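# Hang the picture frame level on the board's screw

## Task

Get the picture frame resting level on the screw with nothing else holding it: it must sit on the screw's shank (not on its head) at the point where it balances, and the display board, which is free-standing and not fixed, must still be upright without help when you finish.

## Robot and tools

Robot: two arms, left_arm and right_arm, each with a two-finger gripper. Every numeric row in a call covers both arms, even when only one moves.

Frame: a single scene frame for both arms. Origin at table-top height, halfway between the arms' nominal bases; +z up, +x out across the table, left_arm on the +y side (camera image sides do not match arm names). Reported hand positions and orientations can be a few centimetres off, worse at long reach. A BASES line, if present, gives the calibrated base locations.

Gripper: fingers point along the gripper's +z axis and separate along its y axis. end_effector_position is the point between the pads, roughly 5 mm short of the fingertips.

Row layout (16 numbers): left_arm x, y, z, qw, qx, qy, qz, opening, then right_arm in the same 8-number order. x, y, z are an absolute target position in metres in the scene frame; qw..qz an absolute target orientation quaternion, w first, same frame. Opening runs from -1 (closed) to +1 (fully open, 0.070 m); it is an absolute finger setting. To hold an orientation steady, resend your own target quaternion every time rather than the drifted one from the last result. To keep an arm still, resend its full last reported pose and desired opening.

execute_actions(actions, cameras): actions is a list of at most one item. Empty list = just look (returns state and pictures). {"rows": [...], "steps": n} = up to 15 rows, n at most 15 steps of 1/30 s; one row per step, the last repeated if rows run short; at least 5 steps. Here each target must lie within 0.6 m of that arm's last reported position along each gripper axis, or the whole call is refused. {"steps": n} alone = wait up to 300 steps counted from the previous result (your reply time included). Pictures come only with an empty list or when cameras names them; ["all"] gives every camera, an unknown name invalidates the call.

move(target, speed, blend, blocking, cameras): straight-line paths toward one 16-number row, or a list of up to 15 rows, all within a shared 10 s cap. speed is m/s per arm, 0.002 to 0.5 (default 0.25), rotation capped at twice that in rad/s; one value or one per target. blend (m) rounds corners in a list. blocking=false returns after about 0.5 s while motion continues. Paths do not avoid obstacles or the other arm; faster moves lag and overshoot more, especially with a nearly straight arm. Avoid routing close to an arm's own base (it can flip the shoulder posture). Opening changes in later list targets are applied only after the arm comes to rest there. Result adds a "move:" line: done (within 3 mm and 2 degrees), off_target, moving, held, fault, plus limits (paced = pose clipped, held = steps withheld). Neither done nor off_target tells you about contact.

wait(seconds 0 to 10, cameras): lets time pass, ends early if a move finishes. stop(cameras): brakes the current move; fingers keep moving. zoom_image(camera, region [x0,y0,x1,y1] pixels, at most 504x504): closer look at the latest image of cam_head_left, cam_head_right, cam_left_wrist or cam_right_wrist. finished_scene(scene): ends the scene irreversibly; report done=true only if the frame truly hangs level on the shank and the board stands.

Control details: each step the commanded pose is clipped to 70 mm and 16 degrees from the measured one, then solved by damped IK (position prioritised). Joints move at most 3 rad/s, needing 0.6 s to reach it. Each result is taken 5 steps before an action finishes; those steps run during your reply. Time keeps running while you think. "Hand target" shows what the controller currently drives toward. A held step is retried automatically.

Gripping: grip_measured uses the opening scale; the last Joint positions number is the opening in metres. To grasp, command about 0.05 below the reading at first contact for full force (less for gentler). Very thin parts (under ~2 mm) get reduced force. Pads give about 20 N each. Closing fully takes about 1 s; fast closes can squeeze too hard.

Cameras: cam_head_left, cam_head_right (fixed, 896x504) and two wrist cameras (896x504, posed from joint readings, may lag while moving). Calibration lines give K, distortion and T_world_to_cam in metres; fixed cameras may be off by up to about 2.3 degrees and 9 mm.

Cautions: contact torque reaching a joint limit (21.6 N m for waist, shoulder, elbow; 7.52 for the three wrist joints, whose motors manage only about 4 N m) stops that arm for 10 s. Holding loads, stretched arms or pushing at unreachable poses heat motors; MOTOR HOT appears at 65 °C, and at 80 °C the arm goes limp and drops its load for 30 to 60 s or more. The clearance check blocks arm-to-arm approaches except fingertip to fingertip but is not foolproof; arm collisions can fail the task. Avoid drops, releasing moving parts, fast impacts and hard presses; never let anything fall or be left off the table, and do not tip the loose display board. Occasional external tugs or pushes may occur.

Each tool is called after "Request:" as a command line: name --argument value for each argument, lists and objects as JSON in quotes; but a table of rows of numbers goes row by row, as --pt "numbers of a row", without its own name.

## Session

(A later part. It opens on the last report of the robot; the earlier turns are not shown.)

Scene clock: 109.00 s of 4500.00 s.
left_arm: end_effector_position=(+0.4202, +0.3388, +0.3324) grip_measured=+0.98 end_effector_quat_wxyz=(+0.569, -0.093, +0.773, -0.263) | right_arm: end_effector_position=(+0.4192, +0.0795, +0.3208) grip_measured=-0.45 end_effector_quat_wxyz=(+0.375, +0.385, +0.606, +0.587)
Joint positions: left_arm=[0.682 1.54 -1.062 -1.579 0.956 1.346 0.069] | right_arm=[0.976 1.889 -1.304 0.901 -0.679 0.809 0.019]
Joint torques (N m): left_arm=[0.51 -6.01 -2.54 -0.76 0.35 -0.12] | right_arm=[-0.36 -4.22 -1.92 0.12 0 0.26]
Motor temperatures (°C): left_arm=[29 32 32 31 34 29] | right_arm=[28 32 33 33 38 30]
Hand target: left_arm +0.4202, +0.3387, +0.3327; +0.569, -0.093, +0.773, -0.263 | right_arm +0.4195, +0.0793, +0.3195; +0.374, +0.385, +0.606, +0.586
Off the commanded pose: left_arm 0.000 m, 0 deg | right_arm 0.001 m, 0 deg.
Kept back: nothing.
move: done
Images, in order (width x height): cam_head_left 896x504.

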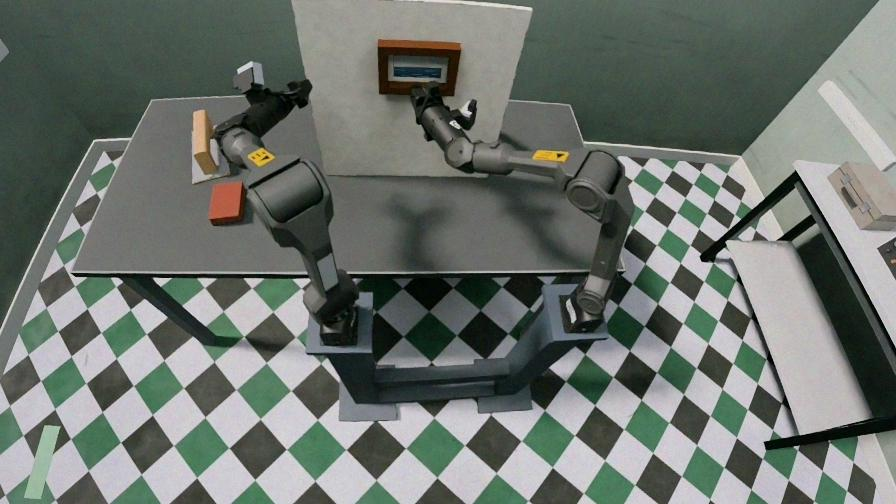

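Request:
move --pt "0.400 0.400 0.370 0.48 -0.24 0.70 -0.44 0.98 0.4195 0.0793 0.3205 0.37447 0.38520 0.60627 0.58637 -0.49" --pt "0.442 0.396 0.400 0.37993 -0.37994 0.59636 -0.59636 0.98 0.4195 0.0793 0.3205 0.37447 0.38520 0.60627 0.58637 -0.49" --speed 0.15 --blend 0.02 --cameras '["cam_head_left", "cam_left_wrist"]'

Scene clock: 120.40 s of 4500.00 s.
left_arm: end_effector_position=(+0.4422, +0.3959, +0.4001) grip_measured=+0.98 end_effector_quat_wxyz=(+0.388, -0.391, +0.593, -0.588) | right_arm: end_effector_position=(+0.4193, +0.0796, +0.3195) grip_measured=-0.45 end_effector_quat_wxyz=(+0.374, +0.385, +0.607, +0.586)
Joint positions: left_arm=[0.815 1.764 -1.432 -1.652 1.223 0.256 0.069] | right_arm=[0.976 1.89 -1.304 0.905 -0.676 0.805 0.019]
Joint torques (N m): left_arm=[-0.19 -6.88 -3.1 -0.77 0.11 0.11] | right_arm=[0.07 -4.75 -2.17 0.24 0.32 -0.14]
Motor temperatures (°C): left_arm=[29 32 32 31 34 29] | right_arm=[28 31 32 34 38 30]
Hand target: left_arm +0.4422, +0.3958, +0.4000; +0.388, -0.391, +0.593, -0.587 | right_arm +0.4195, +0.0793, +0.3205; +0.374, +0.385, +0.606, +0.586
Off the commanded pose: left_arm 0.000 m, 2 deg | right_arm 0.001 m, 0 deg.
joint sent to its limit (left arm) — joint 5 (wrist pitch), upper limit.
Kept back: nothing.
move: done
camera_calibration:
cam_left_wrist: T_world_to_cam=[[0.025228, -0.0222781, 0.999433, -0.3987], [-0.840645, -0.541509, 0.00914913, 0.583067], [0.540999, -0.840399, -0.0323891, 0.228144], [0, 0, 0, 1]] pos_world=[0.376785, 0.498587, 0.400529]
Images, in order (width x height): cam_head_left 896x504, cam_left_wrist 896x504.

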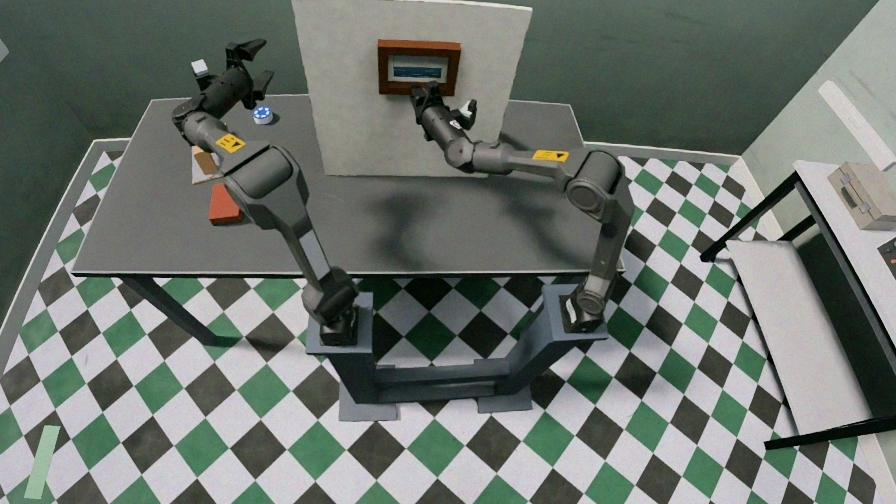

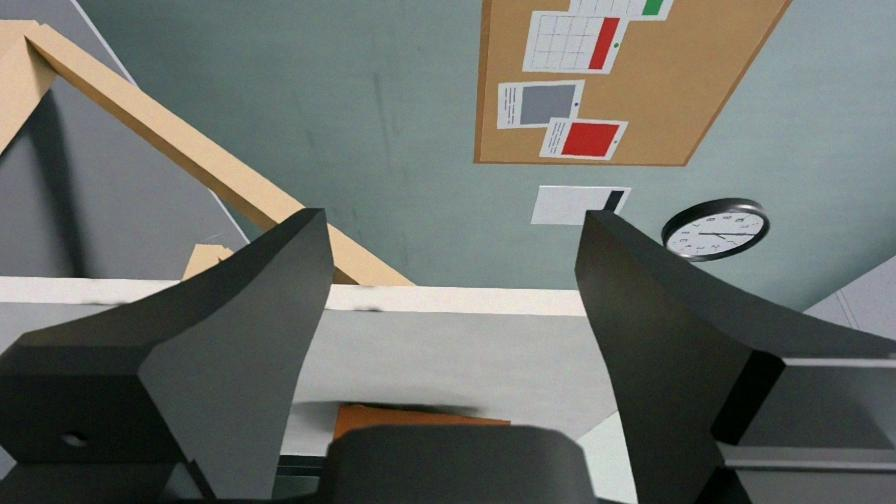

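Request:
execute_actions --actions '[]' --cameras '["cam_head_left","cam_left_wrist"]'

Request:
zoom_image --camera "cam_left_wrist" --region '[290, 300, 560, 440]'

Scene clock: 122.00 s of 4500.00 s.
left_arm: end_effector_position=(+0.4422, +0.3959, +0.4001) grip_measured=+0.98 end_effector_quat_wxyz=(+0.388, -0.391, +0.593, -0.588) | right_arm: end_effector_position=(+0.4193, +0.0796, +0.3198) grip_measured=-0.45 end_effector_quat_wxyz=(+0.374, +0.385, +0.607, +0.586)
Joint positions: left_arm=[0.815 1.764 -1.432 -1.652 1.223 0.256 0.069] | right_arm=[0.976 1.89 -1.305 0.905 -0.676 0.805 0.019]
Joint torques (N m): left_arm=[0.43 -8.2 -2.27 -0.72 0.08 0.1] | right_arm=[-0.06 -5.59 -2.63 0.07 0.14 -0.12]
Motor temperatures (°C): left_arm=[29 32 32 31 34 29] | right_arm=[28 31 32 34 38 30]
Hand target: left_arm +0.4422, +0.3958, +0.4000; +0.388, -0.391, +0.593, -0.587 | right_arm +0.4195, +0.0793, +0.3205; +0.374, +0.385, +0.606, +0.586
Off the commanded pose: left_arm 0.000 m, 2 deg | right_arm 0.001 m, 0 deg.
Steps of this call (1-48: nothing new was sent). Readings (end_effector_position of left_arm | right_arm):
1: (+0.4422, +0.3959, +0.4001) | (+0.4193, +0.0796, +0.3195)
2: (+0.4422, +0.3959, +0.4001) | (+0.4193, +0.0796, +0.3195)
4: (+0.4422, +0.3959, +0.4001) | (+0.4193, +0.0796, +0.3195)
8: (+0.4422, +0.3959, +0.4001) | (+0.4193, +0.0796, +0.3195)
48: the state above
camera_calibration:
cam_left_wrist: T_world_to_cam=[[0.025228, -0.0222781, 0.999433, -0.3987], [-0.840645, -0.541509, 0.00914913, 0.583067], [0.540999, -0.840399, -0.0323891, 0.228144], [0, 0, 0, 1]] pos_world=[0.376785, 0.498587, 0.400529]
Images, in order (width x height): cam_head_left 896x504, cam_left_wrist 896x504.

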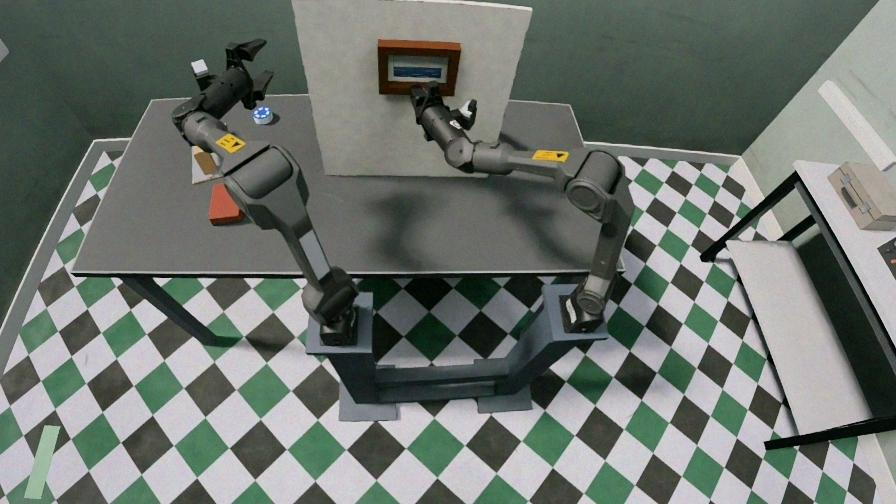

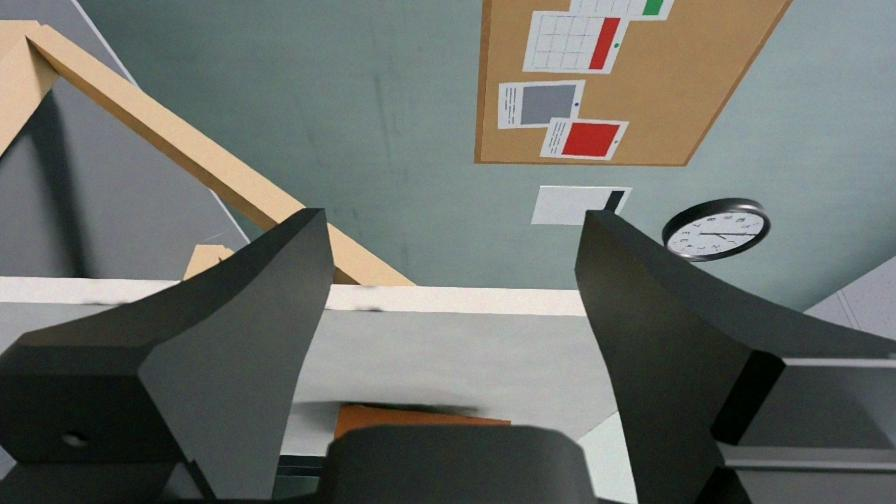

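Scaled by 1.867 from the camera's 896x504 image, which has a finer 1280x720 frame.

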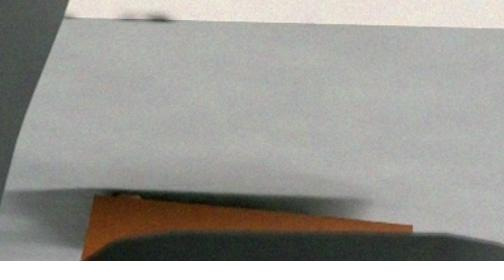

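Request:
zoom_image --camera "cam_head_left" --region '[365, 25, 475, 105]'

Request:
execute_actions --actions '[]' --cameras '["cam_head_right","cam_right_wrist"]'

Scaled by 4.582 from the camera's 896x504 image, which has a finer 1280x720 frame.

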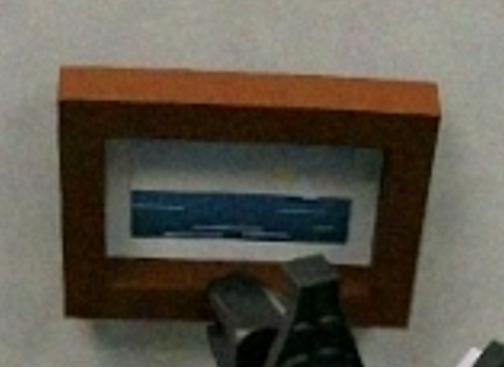

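Scene clock: 126.77 s of 4500.00 s.
left_arm: end_effector_position=(+0.4422, +0.3959, +0.4001) grip_measured=+0.98 end_effector_quat_wxyz=(+0.388, -0.391, +0.593, -0.588) | right_arm: end_effector_position=(+0.4192, +0.0795, +0.3203) grip_measured=-0.45 end_effector_quat_wxyz=(+0.374, +0.385, +0.606, +0.587)
Joint positions: left_arm=[0.815 1.764 -1.432 -1.652 1.223 0.256 0.069] | right_arm=[0.976 1.889 -1.305 0.905 -0.676 0.805 0.019]
Joint torques (N m): left_arm=[0.44 -8.59 -2.25 -0.76 0.07 0.1] | right_arm=[-0.36 -6.09 -3.01 -0.06 0.02 -0.12]
Motor temperatures (°C): left_arm=[29 32 32 31 34 29] | right_arm=[28 31 32 34 38 30]
Hand target: left_arm +0.4422, +0.3958, +0.4000; +0.388, -0.391, +0.593, -0.587 | right_arm +0.4195, +0.0793, +0.3205; +0.374, +0.385, +0.606, +0.586
Off the commanded pose: left_arm 0.000 m, 2 deg | right_arm 0.000 m, 0 deg.
Steps of this call (1-143: nothing new was sent). Readings (end_effector_position of left_arm | right_arm):
1: (+0.4422, +0.3959, +0.4001) | (+0.4193, +0.0796, +0.3198)
2: (+0.4422, +0.3959, +0.4001) | (+0.4193, +0.0796, +0.3198)
4: (+0.4422, +0.3959, +0.4001) | (+0.4193, +0.0796, +0.3198)
8: (+0.4422, +0.3959, +0.4001) | (+0.4193, +0.0796, +0.3198)
143: the state above
camera_calibration:
cam_right_wrist: T_world_to_cam=[[-0.0540695, 0.0159593, -0.99841, 0.341869], [-0.886474, 0.459456, 0.0553518, 0.311081], [0.459608, 0.888057, -0.010695, -0.141544], [0, 0, 0, 1]] pos_world=[0.359305, -0.0226852, 0.322593]
Images, in order (width x height): cam_head_right 896x504, cam_right_wrist 896x504.

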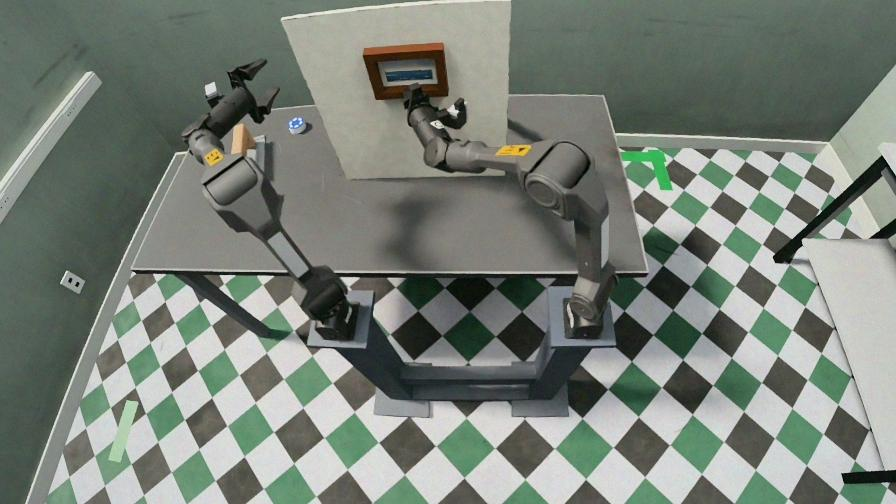

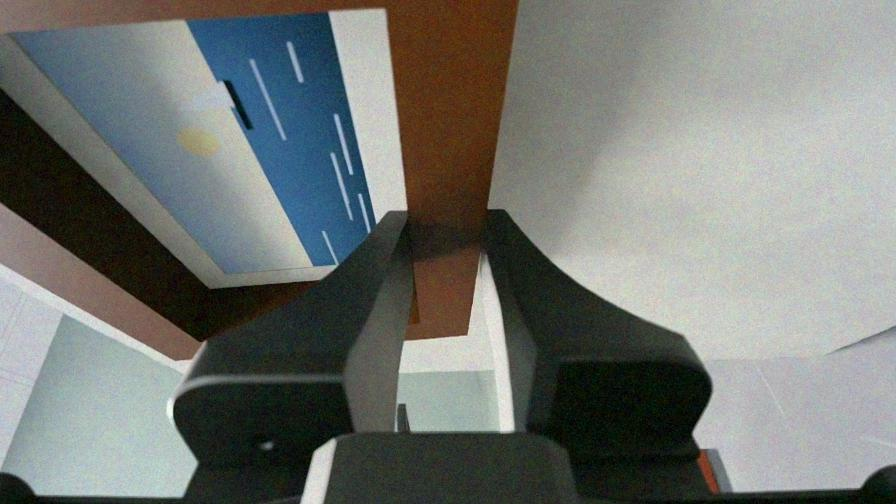

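Request:
move --pt "0.4422 0.3959 0.4001 0.388 -0.391 0.593 -0.587 0.98 0.4195 0.0793 0.3262 0.37449 0.38524 0.60627 0.58637 -0.49" --pt "0.4422 0.3959 0.4001 0.388 -0.391 0.593 -0.587 0.98 0.4195 0.0793 0.3262 0.353105 0.405406 0.619003 0.572528 -0.49" --speed 0.02 --cameras '["cam_head_left","cam_left_wrist"]'

Request:
zoom_image --camera "cam_left_wrist" --region '[290, 300, 560, 440]'

Request:
zoom_image --camera "cam_head_left" --region '[365, 25, 475, 105]'

Scene clock: 129.97 s of 4500.00 s.
left_arm: end_effector_position=(+0.4422, +0.3959, +0.4000) grip_measured=+0.98 end_effector_quat_wxyz=(+0.388, -0.391, +0.593, -0.587) | right_arm: end_effector_position=(+0.4194, +0.0794, +0.3258) grip_measured=-0.45 end_effector_quat_wxyz=(+0.353, +0.405, +0.619, +0.572)
Joint positions: left_arm=[0.815 1.764 -1.432 -1.651 1.223 0.257 0.069] | right_arm=[0.973 1.866 -1.353 1.063 -0.591 0.671 0.019]
Joint torques (N m): left_arm=[0.52 -8.33 -3.31 -0.71 0.09 0.07] | right_arm=[-2.24 -9.74 -5.42 -0.68 -0.8 0.18]
Motor temperatures (°C): left_arm=[29 32 32 31 34 29] | right_arm=[28 31 32 34 38 30]
Hand target: left_arm +0.4422, +0.3959, +0.4001; +0.388, -0.391, +0.593, -0.587 | right_arm +0.4195, +0.0793, +0.3262; +0.353, +0.405, +0.619, +0.573
Off the commanded pose: left_arm 0.000 m, 0 deg | right_arm 0.000 m, 0 deg.
Kept back: nothing.
move: done
camera_calibration:
cam_left_wrist: T_world_to_cam=[[0.0254807, -0.0236572, 0.999395, -0.398079], [-0.840759, -0.541341, 0.00862172, 0.583225], [0.54081, -0.84047, -0.0336838, 0.228744], [0, 0, 0, 1]] pos_world=[0.376788, 0.498559, 0.400514]
Images, in order (width x height): cam_head_left 896x504, cam_left_wrist 896x504.

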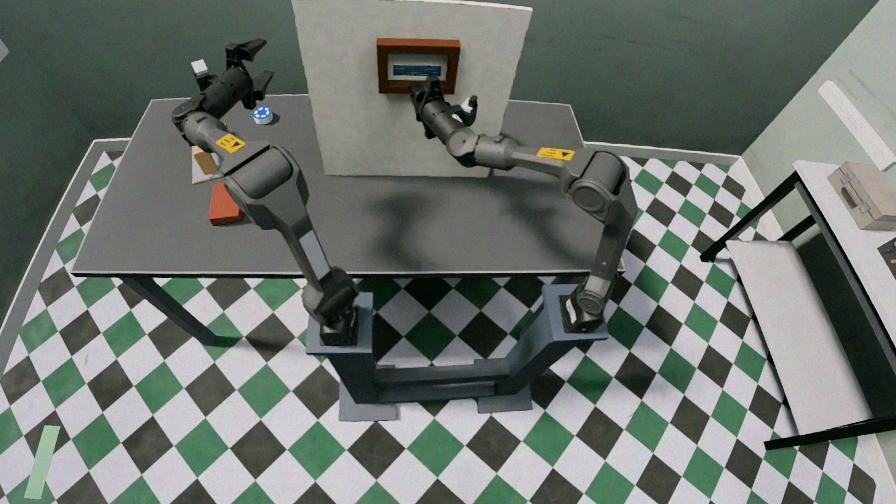

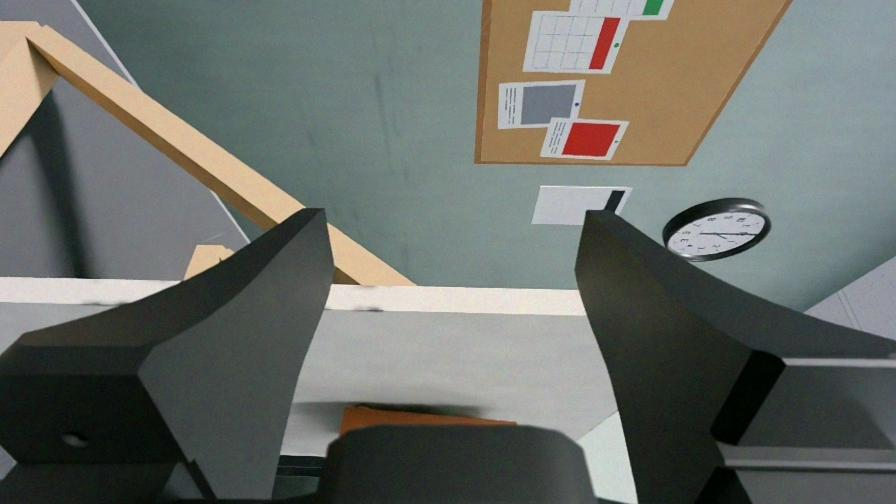

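Scaled by 1.867 from the camera's 896x504 image, which has a finer 1280x720 frame.

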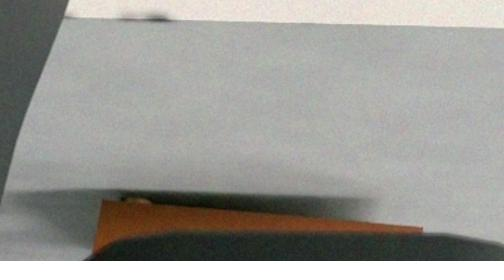

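Scaled by 4.582 from the camera's 896x504 image, which has a finer 1280x720 frame.

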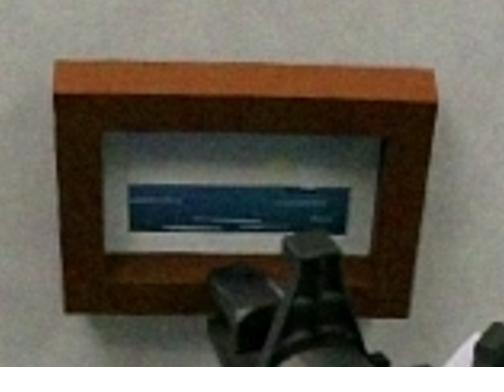

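Request:
move --target '[0.4422,0.3959,0.4001,0.388,-0.391,0.593,-0.587,0.98,0.4160,0.0793,0.3262,0.353105,0.405406,0.619003,0.572528,-0.49]' --speed 0.02 --cameras '["cam_head_left","cam_left_wrist"]'

Request:
zoom_image --camera "cam_left_wrist" --region '[290, 300, 560, 440]'

Request:
zoom_image --camera "cam_head_left" --region '[365, 25, 475, 105]'

Scene clock: 131.57 s of 4500.00 s.
left_arm: end_effector_position=(+0.4422, +0.3959, +0.4000) grip_measured=+0.98 end_effector_quat_wxyz=(+0.388, -0.391, +0.593, -0.587) | right_arm: end_effector_position=(+0.4165, +0.0788, +0.3259) grip_measured=-0.45 end_effector_quat_wxyz=(+0.353, +0.406, +0.619, +0.572)
Joint positions: left_arm=[0.815 1.764 -1.432 -1.651 1.223 0.257 0.069] | right_arm=[0.979 1.859 -1.343 1.067 -0.598 0.671 0.019]
Joint torques (N m): left_arm=[0.46 -8.45 -3.5 -0.73 0.08 0.11] | right_arm=[0.7 -10.39 -4.55 -0.92 -0.83 -0.2]
Motor temperatures (°C): left_arm=[29 32 32 31 34 29] | right_arm=[28 31 32 34 38 30]
Hand target: left_arm +0.4422, +0.3959, +0.4001; +0.388, -0.391, +0.593, -0.587 | right_arm +0.4160, +0.0793, +0.3262; +0.353, +0.405, +0.619, +0.573
Off the commanded pose: left_arm 0.000 m, 0 deg | right_arm 0.001 m, 0 deg.
Kept back: nothing.
move: done
camera_calibration:
cam_left_wrist: T_world_to_cam=[[0.0254807, -0.0236572, 0.999395, -0.398079], [-0.840759, -0.541341, 0.00862172, 0.583225], [0.54081, -0.84047, -0.0336838, 0.228744], [0, 0, 0, 1]] pos_world=[0.376788, 0.498559, 0.400514]
Images, in order (width x height): cam_head_left 896x504, cam_left_wrist 896x504.

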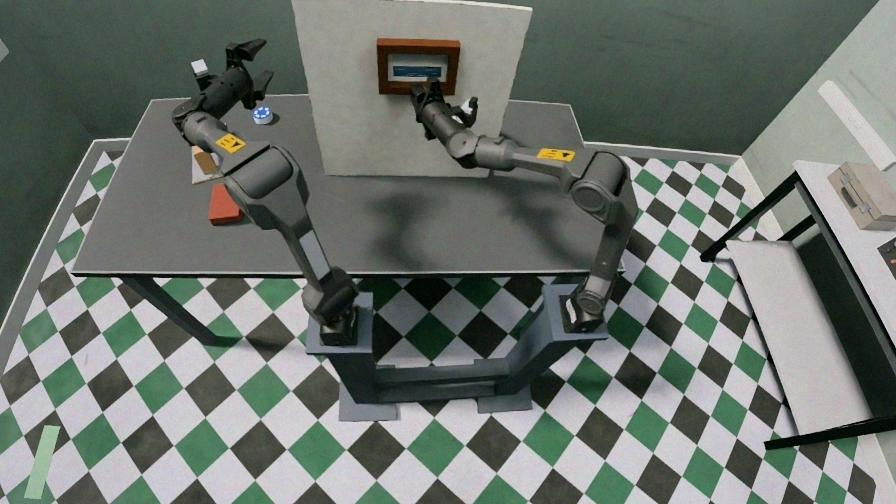

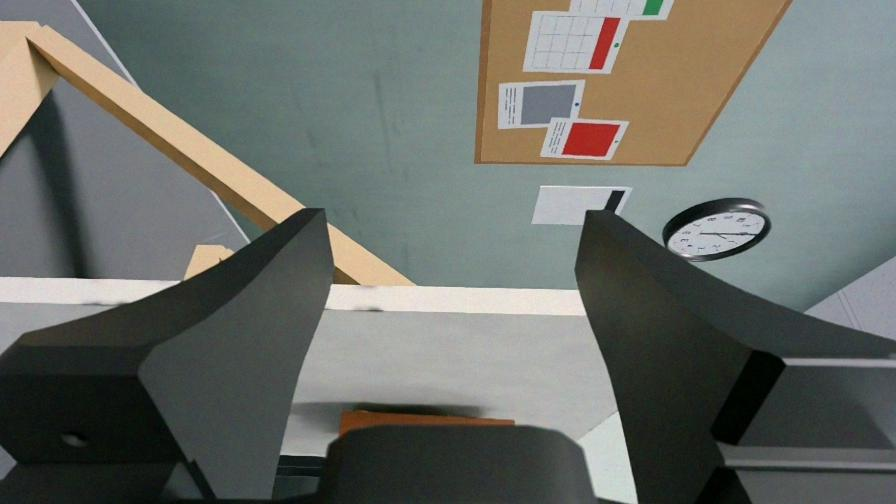

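Scaled by 1.867 from the camera's 896x504 image, which has a finer 1280x720 frame.

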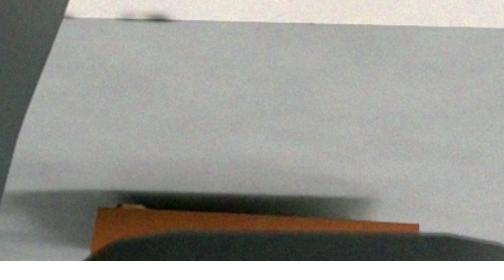

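Scaled by 4.582 from the camera's 896x504 image, which has a finer 1280x720 frame.

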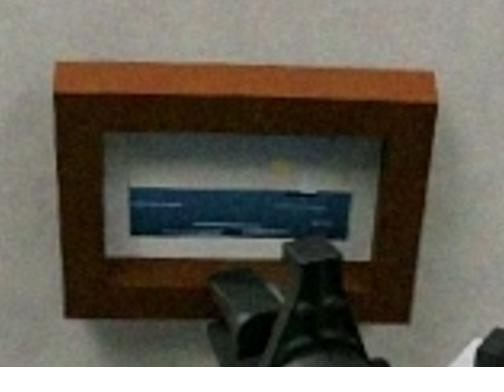

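Request:
execute_actions --actions '[{"rows":[[0.4422,0.3959,0.4001,0.388,-0.391,0.593,-0.587,0.98,0.4160,0.0793,0.3250,0.353105,0.405406,0.619003,0.572528,-0.49],[0.4422,0.3959,0.4001,0.388,-0.391,0.593,-0.587,0.98,0.4160,0.0793,0.3240,0.353105,0.405406,0.619003,0.572528,-0.49],[0.4422,0.3959,0.4001,0.388,-0.391,0.593,-0.587,0.98,0.4160,0.0793,0.3230,0.353105,0.405406,0.619003,0.572528,-0.49],[0.4422,0.3959,0.4001,0.388,-0.391,0.593,-0.587,0.98,0.4160,0.0793,0.3223,0.353105,0.405406,0.619003,0.572528,-0.49]],"steps":15}]'

Request:
execute_actions --actions '[{"rows":[[0.4422,0.3959,0.4001,0.388,-0.391,0.593,-0.587,0.98,0.4160,0.0793,0.3215,0.353105,0.405406,0.619003,0.572528,-0.49]],"steps":12}]'

Request:
execute_actions --actions '[{"rows":[[0.4422,0.3959,0.4001,0.388,-0.391,0.593,-0.587,0.98,0.4160,0.0793,0.3207,0.353105,0.405406,0.619003,0.572528,-0.49]],"steps":12}]'

Scene clock: 137.47 s of 4500.00 s.
left_arm: end_effector_position=(+0.4422, +0.3959, +0.4000) grip_measured=+0.98 end_effector_quat_wxyz=(+0.388, -0.391, +0.593, -0.587) | right_arm: end_effector_position=(+0.4161, +0.0791, +0.3238) grip_measured=-0.45 end_effector_quat_wxyz=(+0.353, +0.405, +0.618, +0.574)
Joint positions: left_arm=[0.815 1.764 -1.432 -1.651 1.223 0.257 0.069] | right_arm=[0.98 1.862 -1.335 1.047 -0.606 0.693 0.019]
Joint torques (N m): left_arm=[0.33 -8.17 -3.29 -0.77 0.15 0.05] | right_arm=[0.49 -7.7 -4.06 -0.71 -0.69 -0.17]
Motor temperatures (°C): left_arm=[29 32 32 31 34 29] | right_arm=[28 31 33 34 38 30]
Steps of this call (1-167: nothing new was sent; 168-177: this action's first 10). Readings (end_effector_position of left_arm | right_arm):
168: (+0.4422, +0.3959, +0.4000) | (+0.4161, +0.0793, +0.3260)
169: (+0.4422, +0.3959, +0.4000) | (+0.4161, +0.0792, +0.3262)
171: (+0.4422, +0.3959, +0.4000) | (+0.4160, +0.0792, +0.3247)
175: (+0.4422, +0.3959, +0.4000) | (+0.4160, +0.0793, +0.3237)
177: the state above

Scene clock: 137.87 s of 4500.00 s.
left_arm: end_effector_position=(+0.4422, +0.3959, +0.4000) grip_measured=+0.98 end_effector_quat_wxyz=(+0.388, -0.391, +0.593, -0.587) | right_arm: end_effector_position=(+0.4162, +0.0789, +0.3229) grip_measured=-0.45 end_effector_quat_wxyz=(+0.354, +0.406, +0.618, +0.573)
Joint positions: left_arm=[0.815 1.764 -1.432 -1.651 1.223 0.257 0.069] | right_arm=[0.98 1.863 -1.333 1.045 -0.608 0.696 0.019]
Joint torques (N m): left_arm=[0.33 -8.14 -3.57 -0.75 0.12 0.07] | right_arm=[0.35 -6.72 -3.57 -0.88 -0.25 0.02]
Motor temperatures (°C): left_arm=[29 32 32 31 34 29] | right_arm=[28 31 33 34 38 30]
Off your previous action's commanded pose at its last step (step 5 of this call): left_arm 0.000 m, 0 deg | right_arm 0.002 m, 0 deg.
Steps of this call (1-5: your previous action's last 5; 6-12: this action's first 7). Readings (end_effector_position of left_arm | right_arm):
6: (+0.4422, +0.3959, +0.4000) | (+0.4161, +0.0792, +0.3230)
7: (+0.4422, +0.3959, +0.4000) | (+0.4162, +0.0789, +0.3229)
9: (+0.4422, +0.3959, +0.4000) | (+0.4162, +0.0789, +0.3229)
12: the state above

Scene clock: 138.27 s of 4500.00 s.
left_arm: end_effector_position=(+0.4422, +0.3959, +0.4000) grip_measured=+0.98 end_effector_quat_wxyz=(+0.388, -0.391, +0.593, -0.587) | right_arm: end_effector_position=(+0.4161, +0.0790, +0.3222) grip_measured=-0.45 end_effector_quat_wxyz=(+0.354, +0.405, +0.618, +0.574)
Joint positions: left_arm=[0.815 1.764 -1.432 -1.651 1.223 0.257 0.069] | right_arm=[0.98 1.864 -1.331 1.04 -0.609 0.702 0.019]
Joint torques (N m): left_arm=[0.39 -8.26 -3.35 -0.76 0.13 0.06] | right_arm=[0.71 -5.63 -2.86 -0.56 -0.03 -0.23]
Motor temperatures (°C): left_arm=[29 32 32 31 34 29] | right_arm=[28 31 33 34 38 30]
Off your previous action's commanded pose at its last step (step 5 of this call): left_arm 0.000 m, 0 deg | right_arm 0.001 m, 0 deg.
Steps of this call (1-5: your previous action's last 5; 6-12: this action's first 7). Readings (end_effector_position of left_arm | right_arm):
6: (+0.4422, +0.3959, +0.4000) | (+0.4162, +0.0791, +0.3226)
7: (+0.4422, +0.3959, +0.4000) | (+0.4160, +0.0791, +0.3220)
9: (+0.4422, +0.3959, +0.4000) | (+0.4161, +0.0790, +0.3222)
12: the state above

Request:
execute_actions --actions '[{"rows":[[0.4422,0.3959,0.4001,0.388,-0.391,0.593,-0.587,0.98,0.4148,0.0791,0.3212,0.353105,0.405406,0.619003,0.572528,-0.49]],"steps":15}]'

Request:
execute_actions --actions '[{"rows":[[0.4422,0.3959,0.4001,0.388,-0.391,0.593,-0.587,0.98,0.4136,0.0791,0.3212,0.353105,0.405406,0.619003,0.572528,-0.49]],"steps":15}]'

Request:
execute_actions --actions '[{"rows":[[0.4422,0.3959,0.4001,0.388,-0.391,0.593,-0.587,0.98,0.4124,0.0791,0.3212,0.353105,0.405406,0.619003,0.572528,-0.49]],"steps":15}]' --cameras '["cam_head_left","cam_left_wrist"]'

Request:
zoom_image --camera "cam_left_wrist" --region '[290, 300, 560, 440]'

Scene clock: 139.13 s of 4500.00 s.
left_arm: end_effector_position=(+0.4422, +0.3959, +0.4000) grip_measured=+0.98 end_effector_quat_wxyz=(+0.388, -0.391, +0.593, -0.587) | right_arm: end_effector_position=(+0.4152, +0.0790, +0.3214) grip_measured=-0.45 end_effector_quat_wxyz=(+0.354, +0.405, +0.619, +0.573)
Joint positions: left_arm=[0.815 1.764 -1.432 -1.651 1.223 0.257 0.069] | right_arm=[0.982 1.862 -1.328 1.044 -0.611 0.698 0.019]
Joint torques (N m): left_arm=[0.45 -8.13 -3.38 -0.78 0.12 0.06] | right_arm=[2.27 -5.5 -1.49 -0.03 0.43 -0.24]
Motor temperatures (°C): left_arm=[29 33 32 31 34 29] | right_arm=[28 31 32 34 38 30]
Off your previous action's commanded pose at its last step (step 5 of this call): left_arm 0.000 m, 0 deg | right_arm 0.001 m, 0 deg.
Steps of this call (1-5: your previous action's last 5; 6-16: nothing new was sent; 17-26: this action's first 10). Readings (end_effector_position of left_arm | right_arm):
17: (+0.4422, +0.3959, +0.4000) | (+0.4162, +0.0791, +0.3218)
18: (+0.4422, +0.3959, +0.4000) | (+0.4152, +0.0790, +0.3215)
20: (+0.4422, +0.3959, +0.4000) | (+0.4152, +0.0790, +0.3214)
24: (+0.4422, +0.3959, +0.4000) | (+0.4152, +0.0790, +0.3214)
26: the state above

Scene clock: 139.63 s of 4500.00 s.
left_arm: end_effector_position=(+0.4422, +0.3959, +0.4000) grip_measured=+0.98 end_effector_quat_wxyz=(+0.388, -0.391, +0.593, -0.587) | right_arm: end_effector_position=(+0.4135, +0.0792, +0.3217) grip_measured=-0.45 end_effector_quat_wxyz=(+0.353, +0.405, +0.619, +0.573)
Joint positions: left_arm=[0.815 1.764 -1.432 -1.651 1.223 0.257 0.069] | right_arm=[0.986 1.859 -1.324 1.045 -0.613 0.698 0.019]
Joint torques (N m): left_arm=[0.55 -8.22 -3.45 -0.81 0.12 0.05] | right_arm=[1.68 -4.46 -1.2 0.1 0.44 -0.35]
Motor temperatures (°C): left_arm=[29 33 32 31 34 29] | right_arm=[28 31 32 34 38 30]
Off your previous action's commanded pose at its last step (step 5 of this call): left_arm 0.000 m, 0 deg | right_arm 0.000 m, 0 deg.
Steps of this call (1-5: your previous action's last 5; 6-15: this action's first 10). Readings (end_effector_position of left_arm | right_arm):
6: (+0.4422, +0.3959, +0.4000) | (+0.4147, +0.0790, +0.3215)
7: (+0.4422, +0.3959, +0.4000) | (+0.4137, +0.0790, +0.3217)
9: (+0.4422, +0.3959, +0.4000) | (+0.4135, +0.0792, +0.3217)
13: (+0.4422, +0.3959, +0.4000) | (+0.4135, +0.0792, +0.3217)
15: the state above

Scene clock: 140.13 s of 4500.00 s.
left_arm: end_effector_position=(+0.4422, +0.3959, +0.4000) grip_measured=+0.98 end_effector_quat_wxyz=(+0.388, -0.391, +0.593, -0.587) | right_arm: end_effector_position=(+0.4125, +0.0791, +0.3216) grip_measured=-0.45 end_effector_quat_wxyz=(+0.354, +0.405, +0.619, +0.573)
Joint positions: left_arm=[0.815 1.764 -1.432 -1.651 1.223 0.257 0.069] | right_arm=[0.988 1.857 -1.321 1.047 -0.616 0.698 0.019]
Joint torques (N m): left_arm=[0.35 -8.11 -3.37 -0.78 0.13 0.04] | right_arm=[1.94 -4.03 -0.95 0.32 0.6 -0.22]
Motor temperatures (°C): left_arm=[29 33 32 31 34 29] | right_arm=[28 31 32 34 38 30]
Off your previous action's commanded pose at its last step (step 5 of this call): left_arm 0.000 m, 0 deg | right_arm 0.000 m, 0 deg.
Steps of this call (1-5: your previous action's last 5; 6-15: this action's first 10). Readings (end_effector_position of left_arm | right_arm):
6: (+0.4422, +0.3959, +0.4000) | (+0.4135, +0.0792, +0.3217)
7: (+0.4422, +0.3959, +0.4000) | (+0.4126, +0.0790, +0.3217)
9: (+0.4422, +0.3959, +0.4000) | (+0.4125, +0.0791, +0.3216)
13: (+0.4422, +0.3959, +0.4000) | (+0.4125, +0.0791, +0.3216)
15: the state above
camera_calibration:
cam_left_wrist: T_world_to_cam=[[0.0254807, -0.0236572, 0.999395, -0.398079], [-0.840759, -0.541341, 0.00862172, 0.583225], [0.54081, -0.84047, -0.0336838, 0.228744], [0, 0, 0, 1]] pos_world=[0.376788, 0.498559, 0.400514]
Images, in order (width x height): cam_head_left 896x504, cam_left_wrist 896x504.

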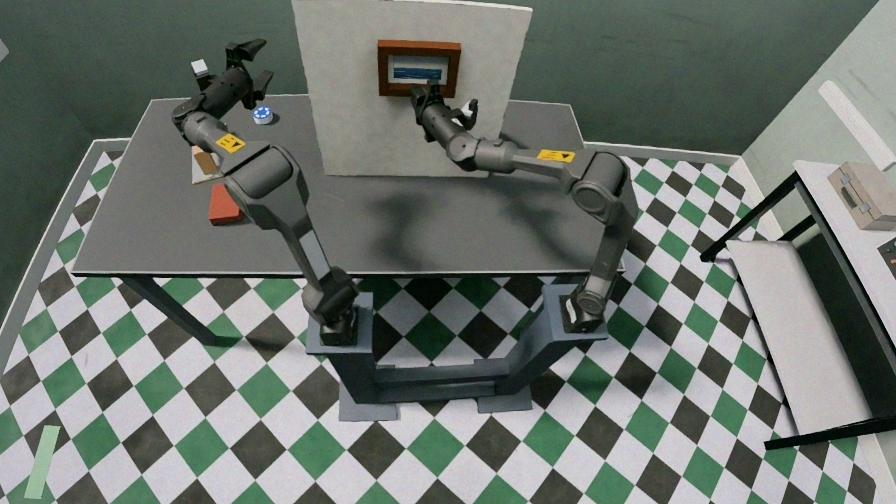

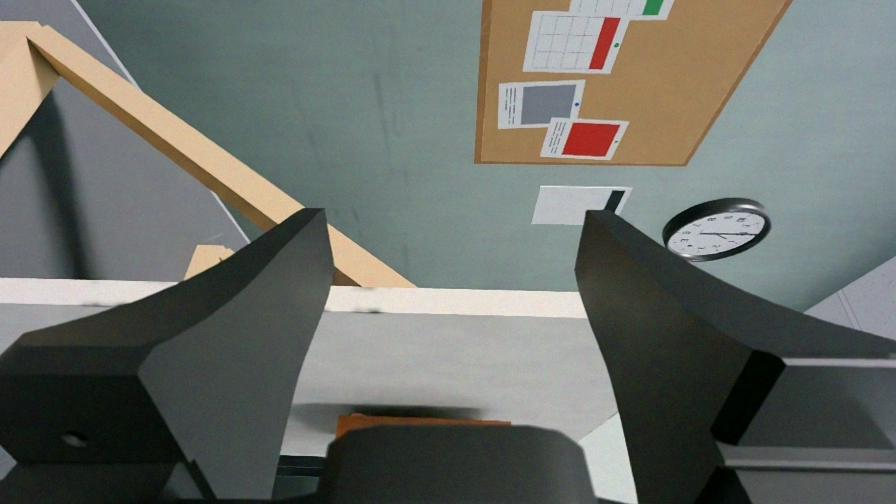

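Scaled by 1.867 from the camera's 896x504 image, which has a finer 1280x720 frame.

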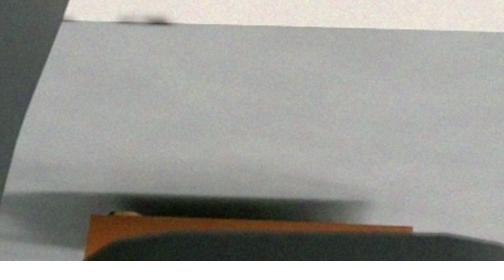

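Request:
execute_actions --actions '[{"rows":[[0.4422,0.3959,0.4001,0.388,-0.391,0.593,-0.587,0.98,0.4124,0.0791,0.3220,0.353105,0.405406,0.619003,0.572528,-0.49],[0.4422,0.3959,0.4001,0.388,-0.391,0.593,-0.587,0.98,0.4124,0.0791,0.3227,0.353105,0.405406,0.619003,0.572528,-0.49]],"steps":15}]'

Request:
execute_actions --actions '[{"rows":[[0.4422,0.3959,0.4001,0.388,-0.391,0.593,-0.587,0.98,0.4124,0.0791,0.3232,0.353105,0.405406,0.619003,0.572528,-0.49]],"steps":15}]' --cameras '["cam_head_left","cam_left_wrist"]'

Request:
zoom_image --camera "cam_left_wrist" --region '[290, 300, 560, 440]'

Scene clock: 141.60 s of 4500.00 s.
left_arm: end_effector_position=(+0.4422, +0.3959, +0.4000) grip_measured=+0.98 end_effector_quat_wxyz=(+0.388, -0.391, +0.593, -0.587) | right_arm: end_effector_position=(+0.4125, +0.0791, +0.3212) grip_measured=-0.45 end_effector_quat_wxyz=(+0.353, +0.406, +0.620, +0.571)
Joint positions: left_arm=[0.815 1.764 -1.432 -1.651 1.223 0.257 0.069] | right_arm=[0.988 1.857 -1.323 1.055 -0.613 0.69 0.019]
Joint torques (N m): left_arm=[0.23 -8.52 -3.47 -0.82 0.15 0.05] | right_arm=[2 -4.4 -1.78 0.19 0.7 -0.26]
Motor temperatures (°C): left_arm=[29 33 32 31 34 29] | right_arm=[28 31 32 34 38 30]
Off your previous action's commanded pose at its last step (step 5 of this call): left_arm 0.000 m, 0 deg | right_arm 0.000 m, 0 deg.
Steps of this call (1-5: your previous action's last 5; 6-34: nothing new was sent; 35-44: this action's first 10). Readings (end_effector_position of left_arm | right_arm):
35: (+0.4422, +0.3959, +0.4000) | (+0.4125, +0.0790, +0.3215)
36: (+0.4422, +0.3959, +0.4000) | (+0.4125, +0.0790, +0.3209)
38: (+0.4422, +0.3959, +0.4000) | (+0.4125, +0.0790, +0.3208)
42: (+0.4422, +0.3959, +0.4000) | (+0.4125, +0.0790, +0.3208)
44: the state above

Scene clock: 142.10 s of 4500.00 s.
left_arm: end_effector_position=(+0.4422, +0.3959, +0.4000) grip_measured=+0.98 end_effector_quat_wxyz=(+0.388, -0.391, +0.593, -0.587) | right_arm: end_effector_position=(+0.4125, +0.0791, +0.3217) grip_measured=-0.45 end_effector_quat_wxyz=(+0.353, +0.406, +0.620, +0.571)
Joint positions: left_arm=[0.815 1.764 -1.432 -1.651 1.223 0.257 0.069] | right_arm=[0.988 1.856 -1.324 1.057 -0.612 0.687 0.019]
Joint torques (N m): left_arm=[0.4 -8.23 -3.36 -0.81 0.17 0.06] | right_arm=[1.98 -6.01 -2.7 -0.27 0.39 -0.32]
Motor temperatures (°C): left_arm=[29 33 32 31 34 29] | right_arm=[28 31 32 34 38 30]
Off your previous action's commanded pose at its last step (step 5 of this call): left_arm 0.000 m, 0 deg | right_arm 0.001 m, 0 deg.
Steps of this call (1-5: your previous action's last 5; 6-15: this action's first 10). Readings (end_effector_position of left_arm | right_arm):
6: (+0.4422, +0.3959, +0.4000) | (+0.4125, +0.0790, +0.3217)
7: (+0.4422, +0.3959, +0.4000) | (+0.4125, +0.0791, +0.3217)
9: (+0.4422, +0.3959, +0.4000) | (+0.4125, +0.0791, +0.3217)
13: (+0.4422, +0.3959, +0.4000) | (+0.4125, +0.0791, +0.3217)
15: the state above
camera_calibration:
cam_left_wrist: T_world_to_cam=[[0.0254807, -0.0236572, 0.999395, -0.398079], [-0.840759, -0.541341, 0.00862172, 0.583225], [0.54081, -0.84047, -0.0336838, 0.228744], [0, 0, 0, 1]] pos_world=[0.376788, 0.498559, 0.400514]
Images, in order (width x height): cam_head_left 896x504, cam_left_wrist 896x504.

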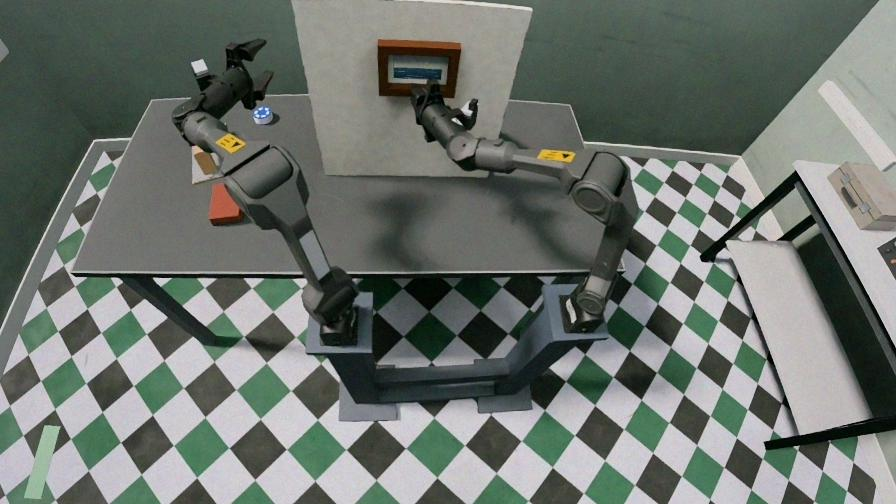

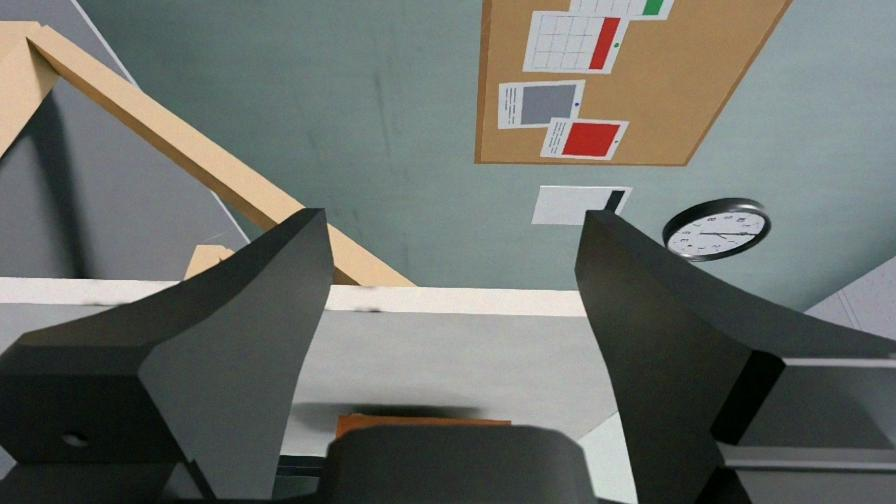

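Scaled by 1.867 from the camera's 896x504 image, which has a finer 1280x720 frame.

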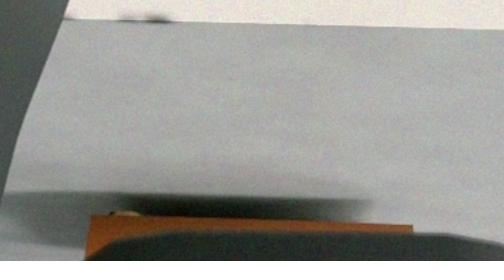

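Request:
execute_actions --actions '[{"rows":[[0.4422,0.3959,0.4001,0.388,-0.391,0.593,-0.587,0.98,0.4124,0.0791,0.3236,0.353105,0.405406,0.619003,0.572528,-0.49],[0.4422,0.3959,0.4001,0.388,-0.391,0.593,-0.587,0.98,0.4124,0.0791,0.3239,0.353105,0.405406,0.619003,0.572528,-0.49]],"steps":15}]'

Request:
execute_actions --actions '[{"rows":[[0.4422,0.3959,0.4001,0.388,-0.391,0.593,-0.587,0.98,0.4112,0.0791,0.3239,0.353105,0.405406,0.619003,0.572528,-0.49],[0.4422,0.3959,0.4001,0.388,-0.391,0.593,-0.587,0.98,0.4104,0.0791,0.3239,0.353105,0.405406,0.619003,0.572528,-0.49]],"steps":15}]' --cameras '["cam_head_left","cam_left_wrist"]'

Request:
zoom_image --camera "cam_left_wrist" --region '[290, 300, 560, 440]'

Scene clock: 143.00 s of 4500.00 s.
left_arm: end_effector_position=(+0.4422, +0.3959, +0.4000) grip_measured=+0.98 end_effector_quat_wxyz=(+0.388, -0.391, +0.593, -0.587) | right_arm: end_effector_position=(+0.4125, +0.0790, +0.3222) grip_measured=-0.45 end_effector_quat_wxyz=(+0.353, +0.406, +0.620, +0.571)
Joint positions: left_arm=[0.815 1.764 -1.432 -1.651 1.223 0.257 0.069] | right_arm=[0.988 1.855 -1.325 1.06 -0.611 0.683 0.019]
Joint torques (N m): left_arm=[0.26 -8.24 -3.57 -0.82 0.15 0.05] | right_arm=[1.98 -8.6 -4.43 -0.84 -0.07 -0.28]
Motor temperatures (°C): left_arm=[29 33 32 31 34 29] | right_arm=[28 31 32 34 38 30]
Off your previous action's commanded pose at its last step (step 5 of this call): left_arm 0.000 m, 0 deg | right_arm 0.002 m, 0 deg.
Steps of this call (1-5: your previous action's last 5; 6-17: nothing new was sent; 18-27: this action's first 10). Readings (end_effector_position of left_arm | right_arm):
18: (+0.4422, +0.3959, +0.4000) | (+0.4124, +0.0790, +0.3222)
19: (+0.4422, +0.3959, +0.4000) | (+0.4125, +0.0789, +0.3224)
21: (+0.4422, +0.3959, +0.4000) | (+0.4125, +0.0790, +0.3222)
25: (+0.4422, +0.3959, +0.4000) | (+0.4125, +0.0790, +0.3222)
27: the state above

Scene clock: 143.50 s of 4500.00 s.
left_arm: end_effector_position=(+0.4422, +0.3959, +0.4000) grip_measured=+0.98 end_effector_quat_wxyz=(+0.388, -0.391, +0.593, -0.587) | right_arm: end_effector_position=(+0.4102, +0.0795, +0.3235) grip_measured=-0.45 end_effector_quat_wxyz=(+0.352, +0.406, +0.619, +0.573)
Joint positions: left_arm=[0.815 1.764 -1.432 -1.651 1.223 0.257 0.069] | right_arm=[0.994 1.851 -1.322 1.063 -0.614 0.683 0.019]
Joint torques (N m): left_arm=[0.27 -8.24 -3.42 -0.82 0.16 0.08] | right_arm=[1.18 -9.74 -4.13 -1.29 -0.58 -0.42]
Motor temperatures (°C): left_arm=[29 33 32 31 34 29] | right_arm=[28 31 32 34 38 30]
Off your previous action's commanded pose at its last step (step 5 of this call): left_arm 0.000 m, 0 deg | right_arm 0.001 m, 0 deg.
Steps of this call (1-5: your previous action's last 5; 6-15: this action's first 10). Readings (end_effector_position of left_arm | right_arm):
6: (+0.4422, +0.3959, +0.4000) | (+0.4124, +0.0790, +0.3231)
7: (+0.4422, +0.3959, +0.4000) | (+0.4111, +0.0792, +0.3233)
9: (+0.4422, +0.3959, +0.4000) | (+0.4102, +0.0797, +0.3233)
13: (+0.4422, +0.3959, +0.4000) | (+0.4102, +0.0795, +0.3235)
15: the state above
camera_calibration:
cam_left_wrist: T_world_to_cam=[[0.0254807, -0.0236572, 0.999395, -0.398079], [-0.840759, -0.541341, 0.00862172, 0.583225], [0.54081, -0.84047, -0.0336838, 0.228744], [0, 0, 0, 1]] pos_world=[0.376788, 0.498559, 0.400514]
Images, in order (width x height): cam_head_left 896x504, cam_left_wrist 896x504.

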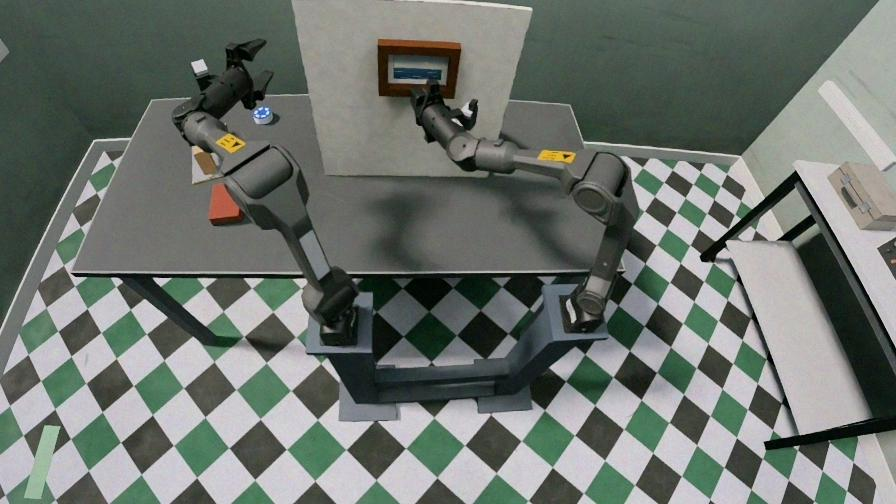

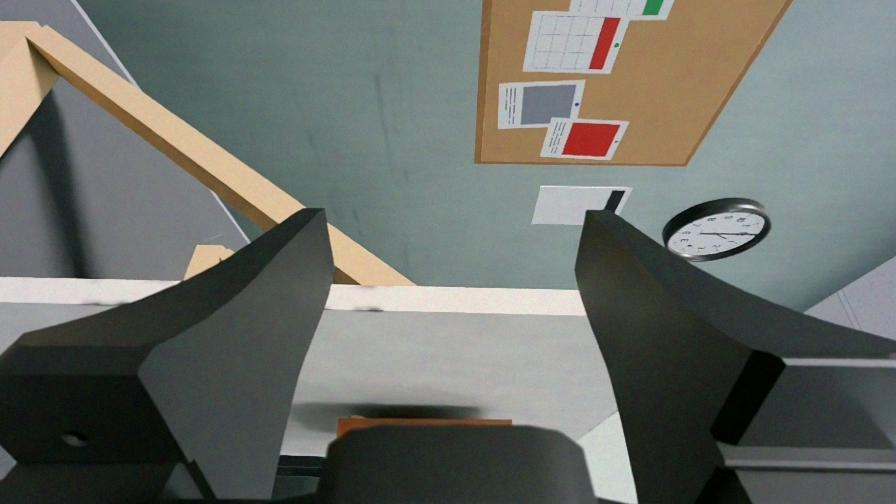

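Scaled by 1.867 from the camera's 896x504 image, which has a finer 1280x720 frame.

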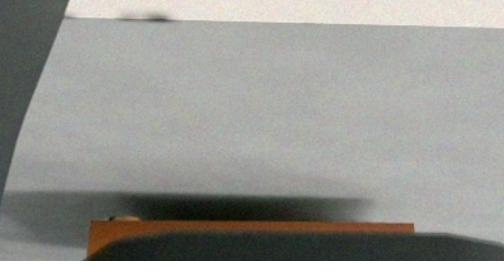

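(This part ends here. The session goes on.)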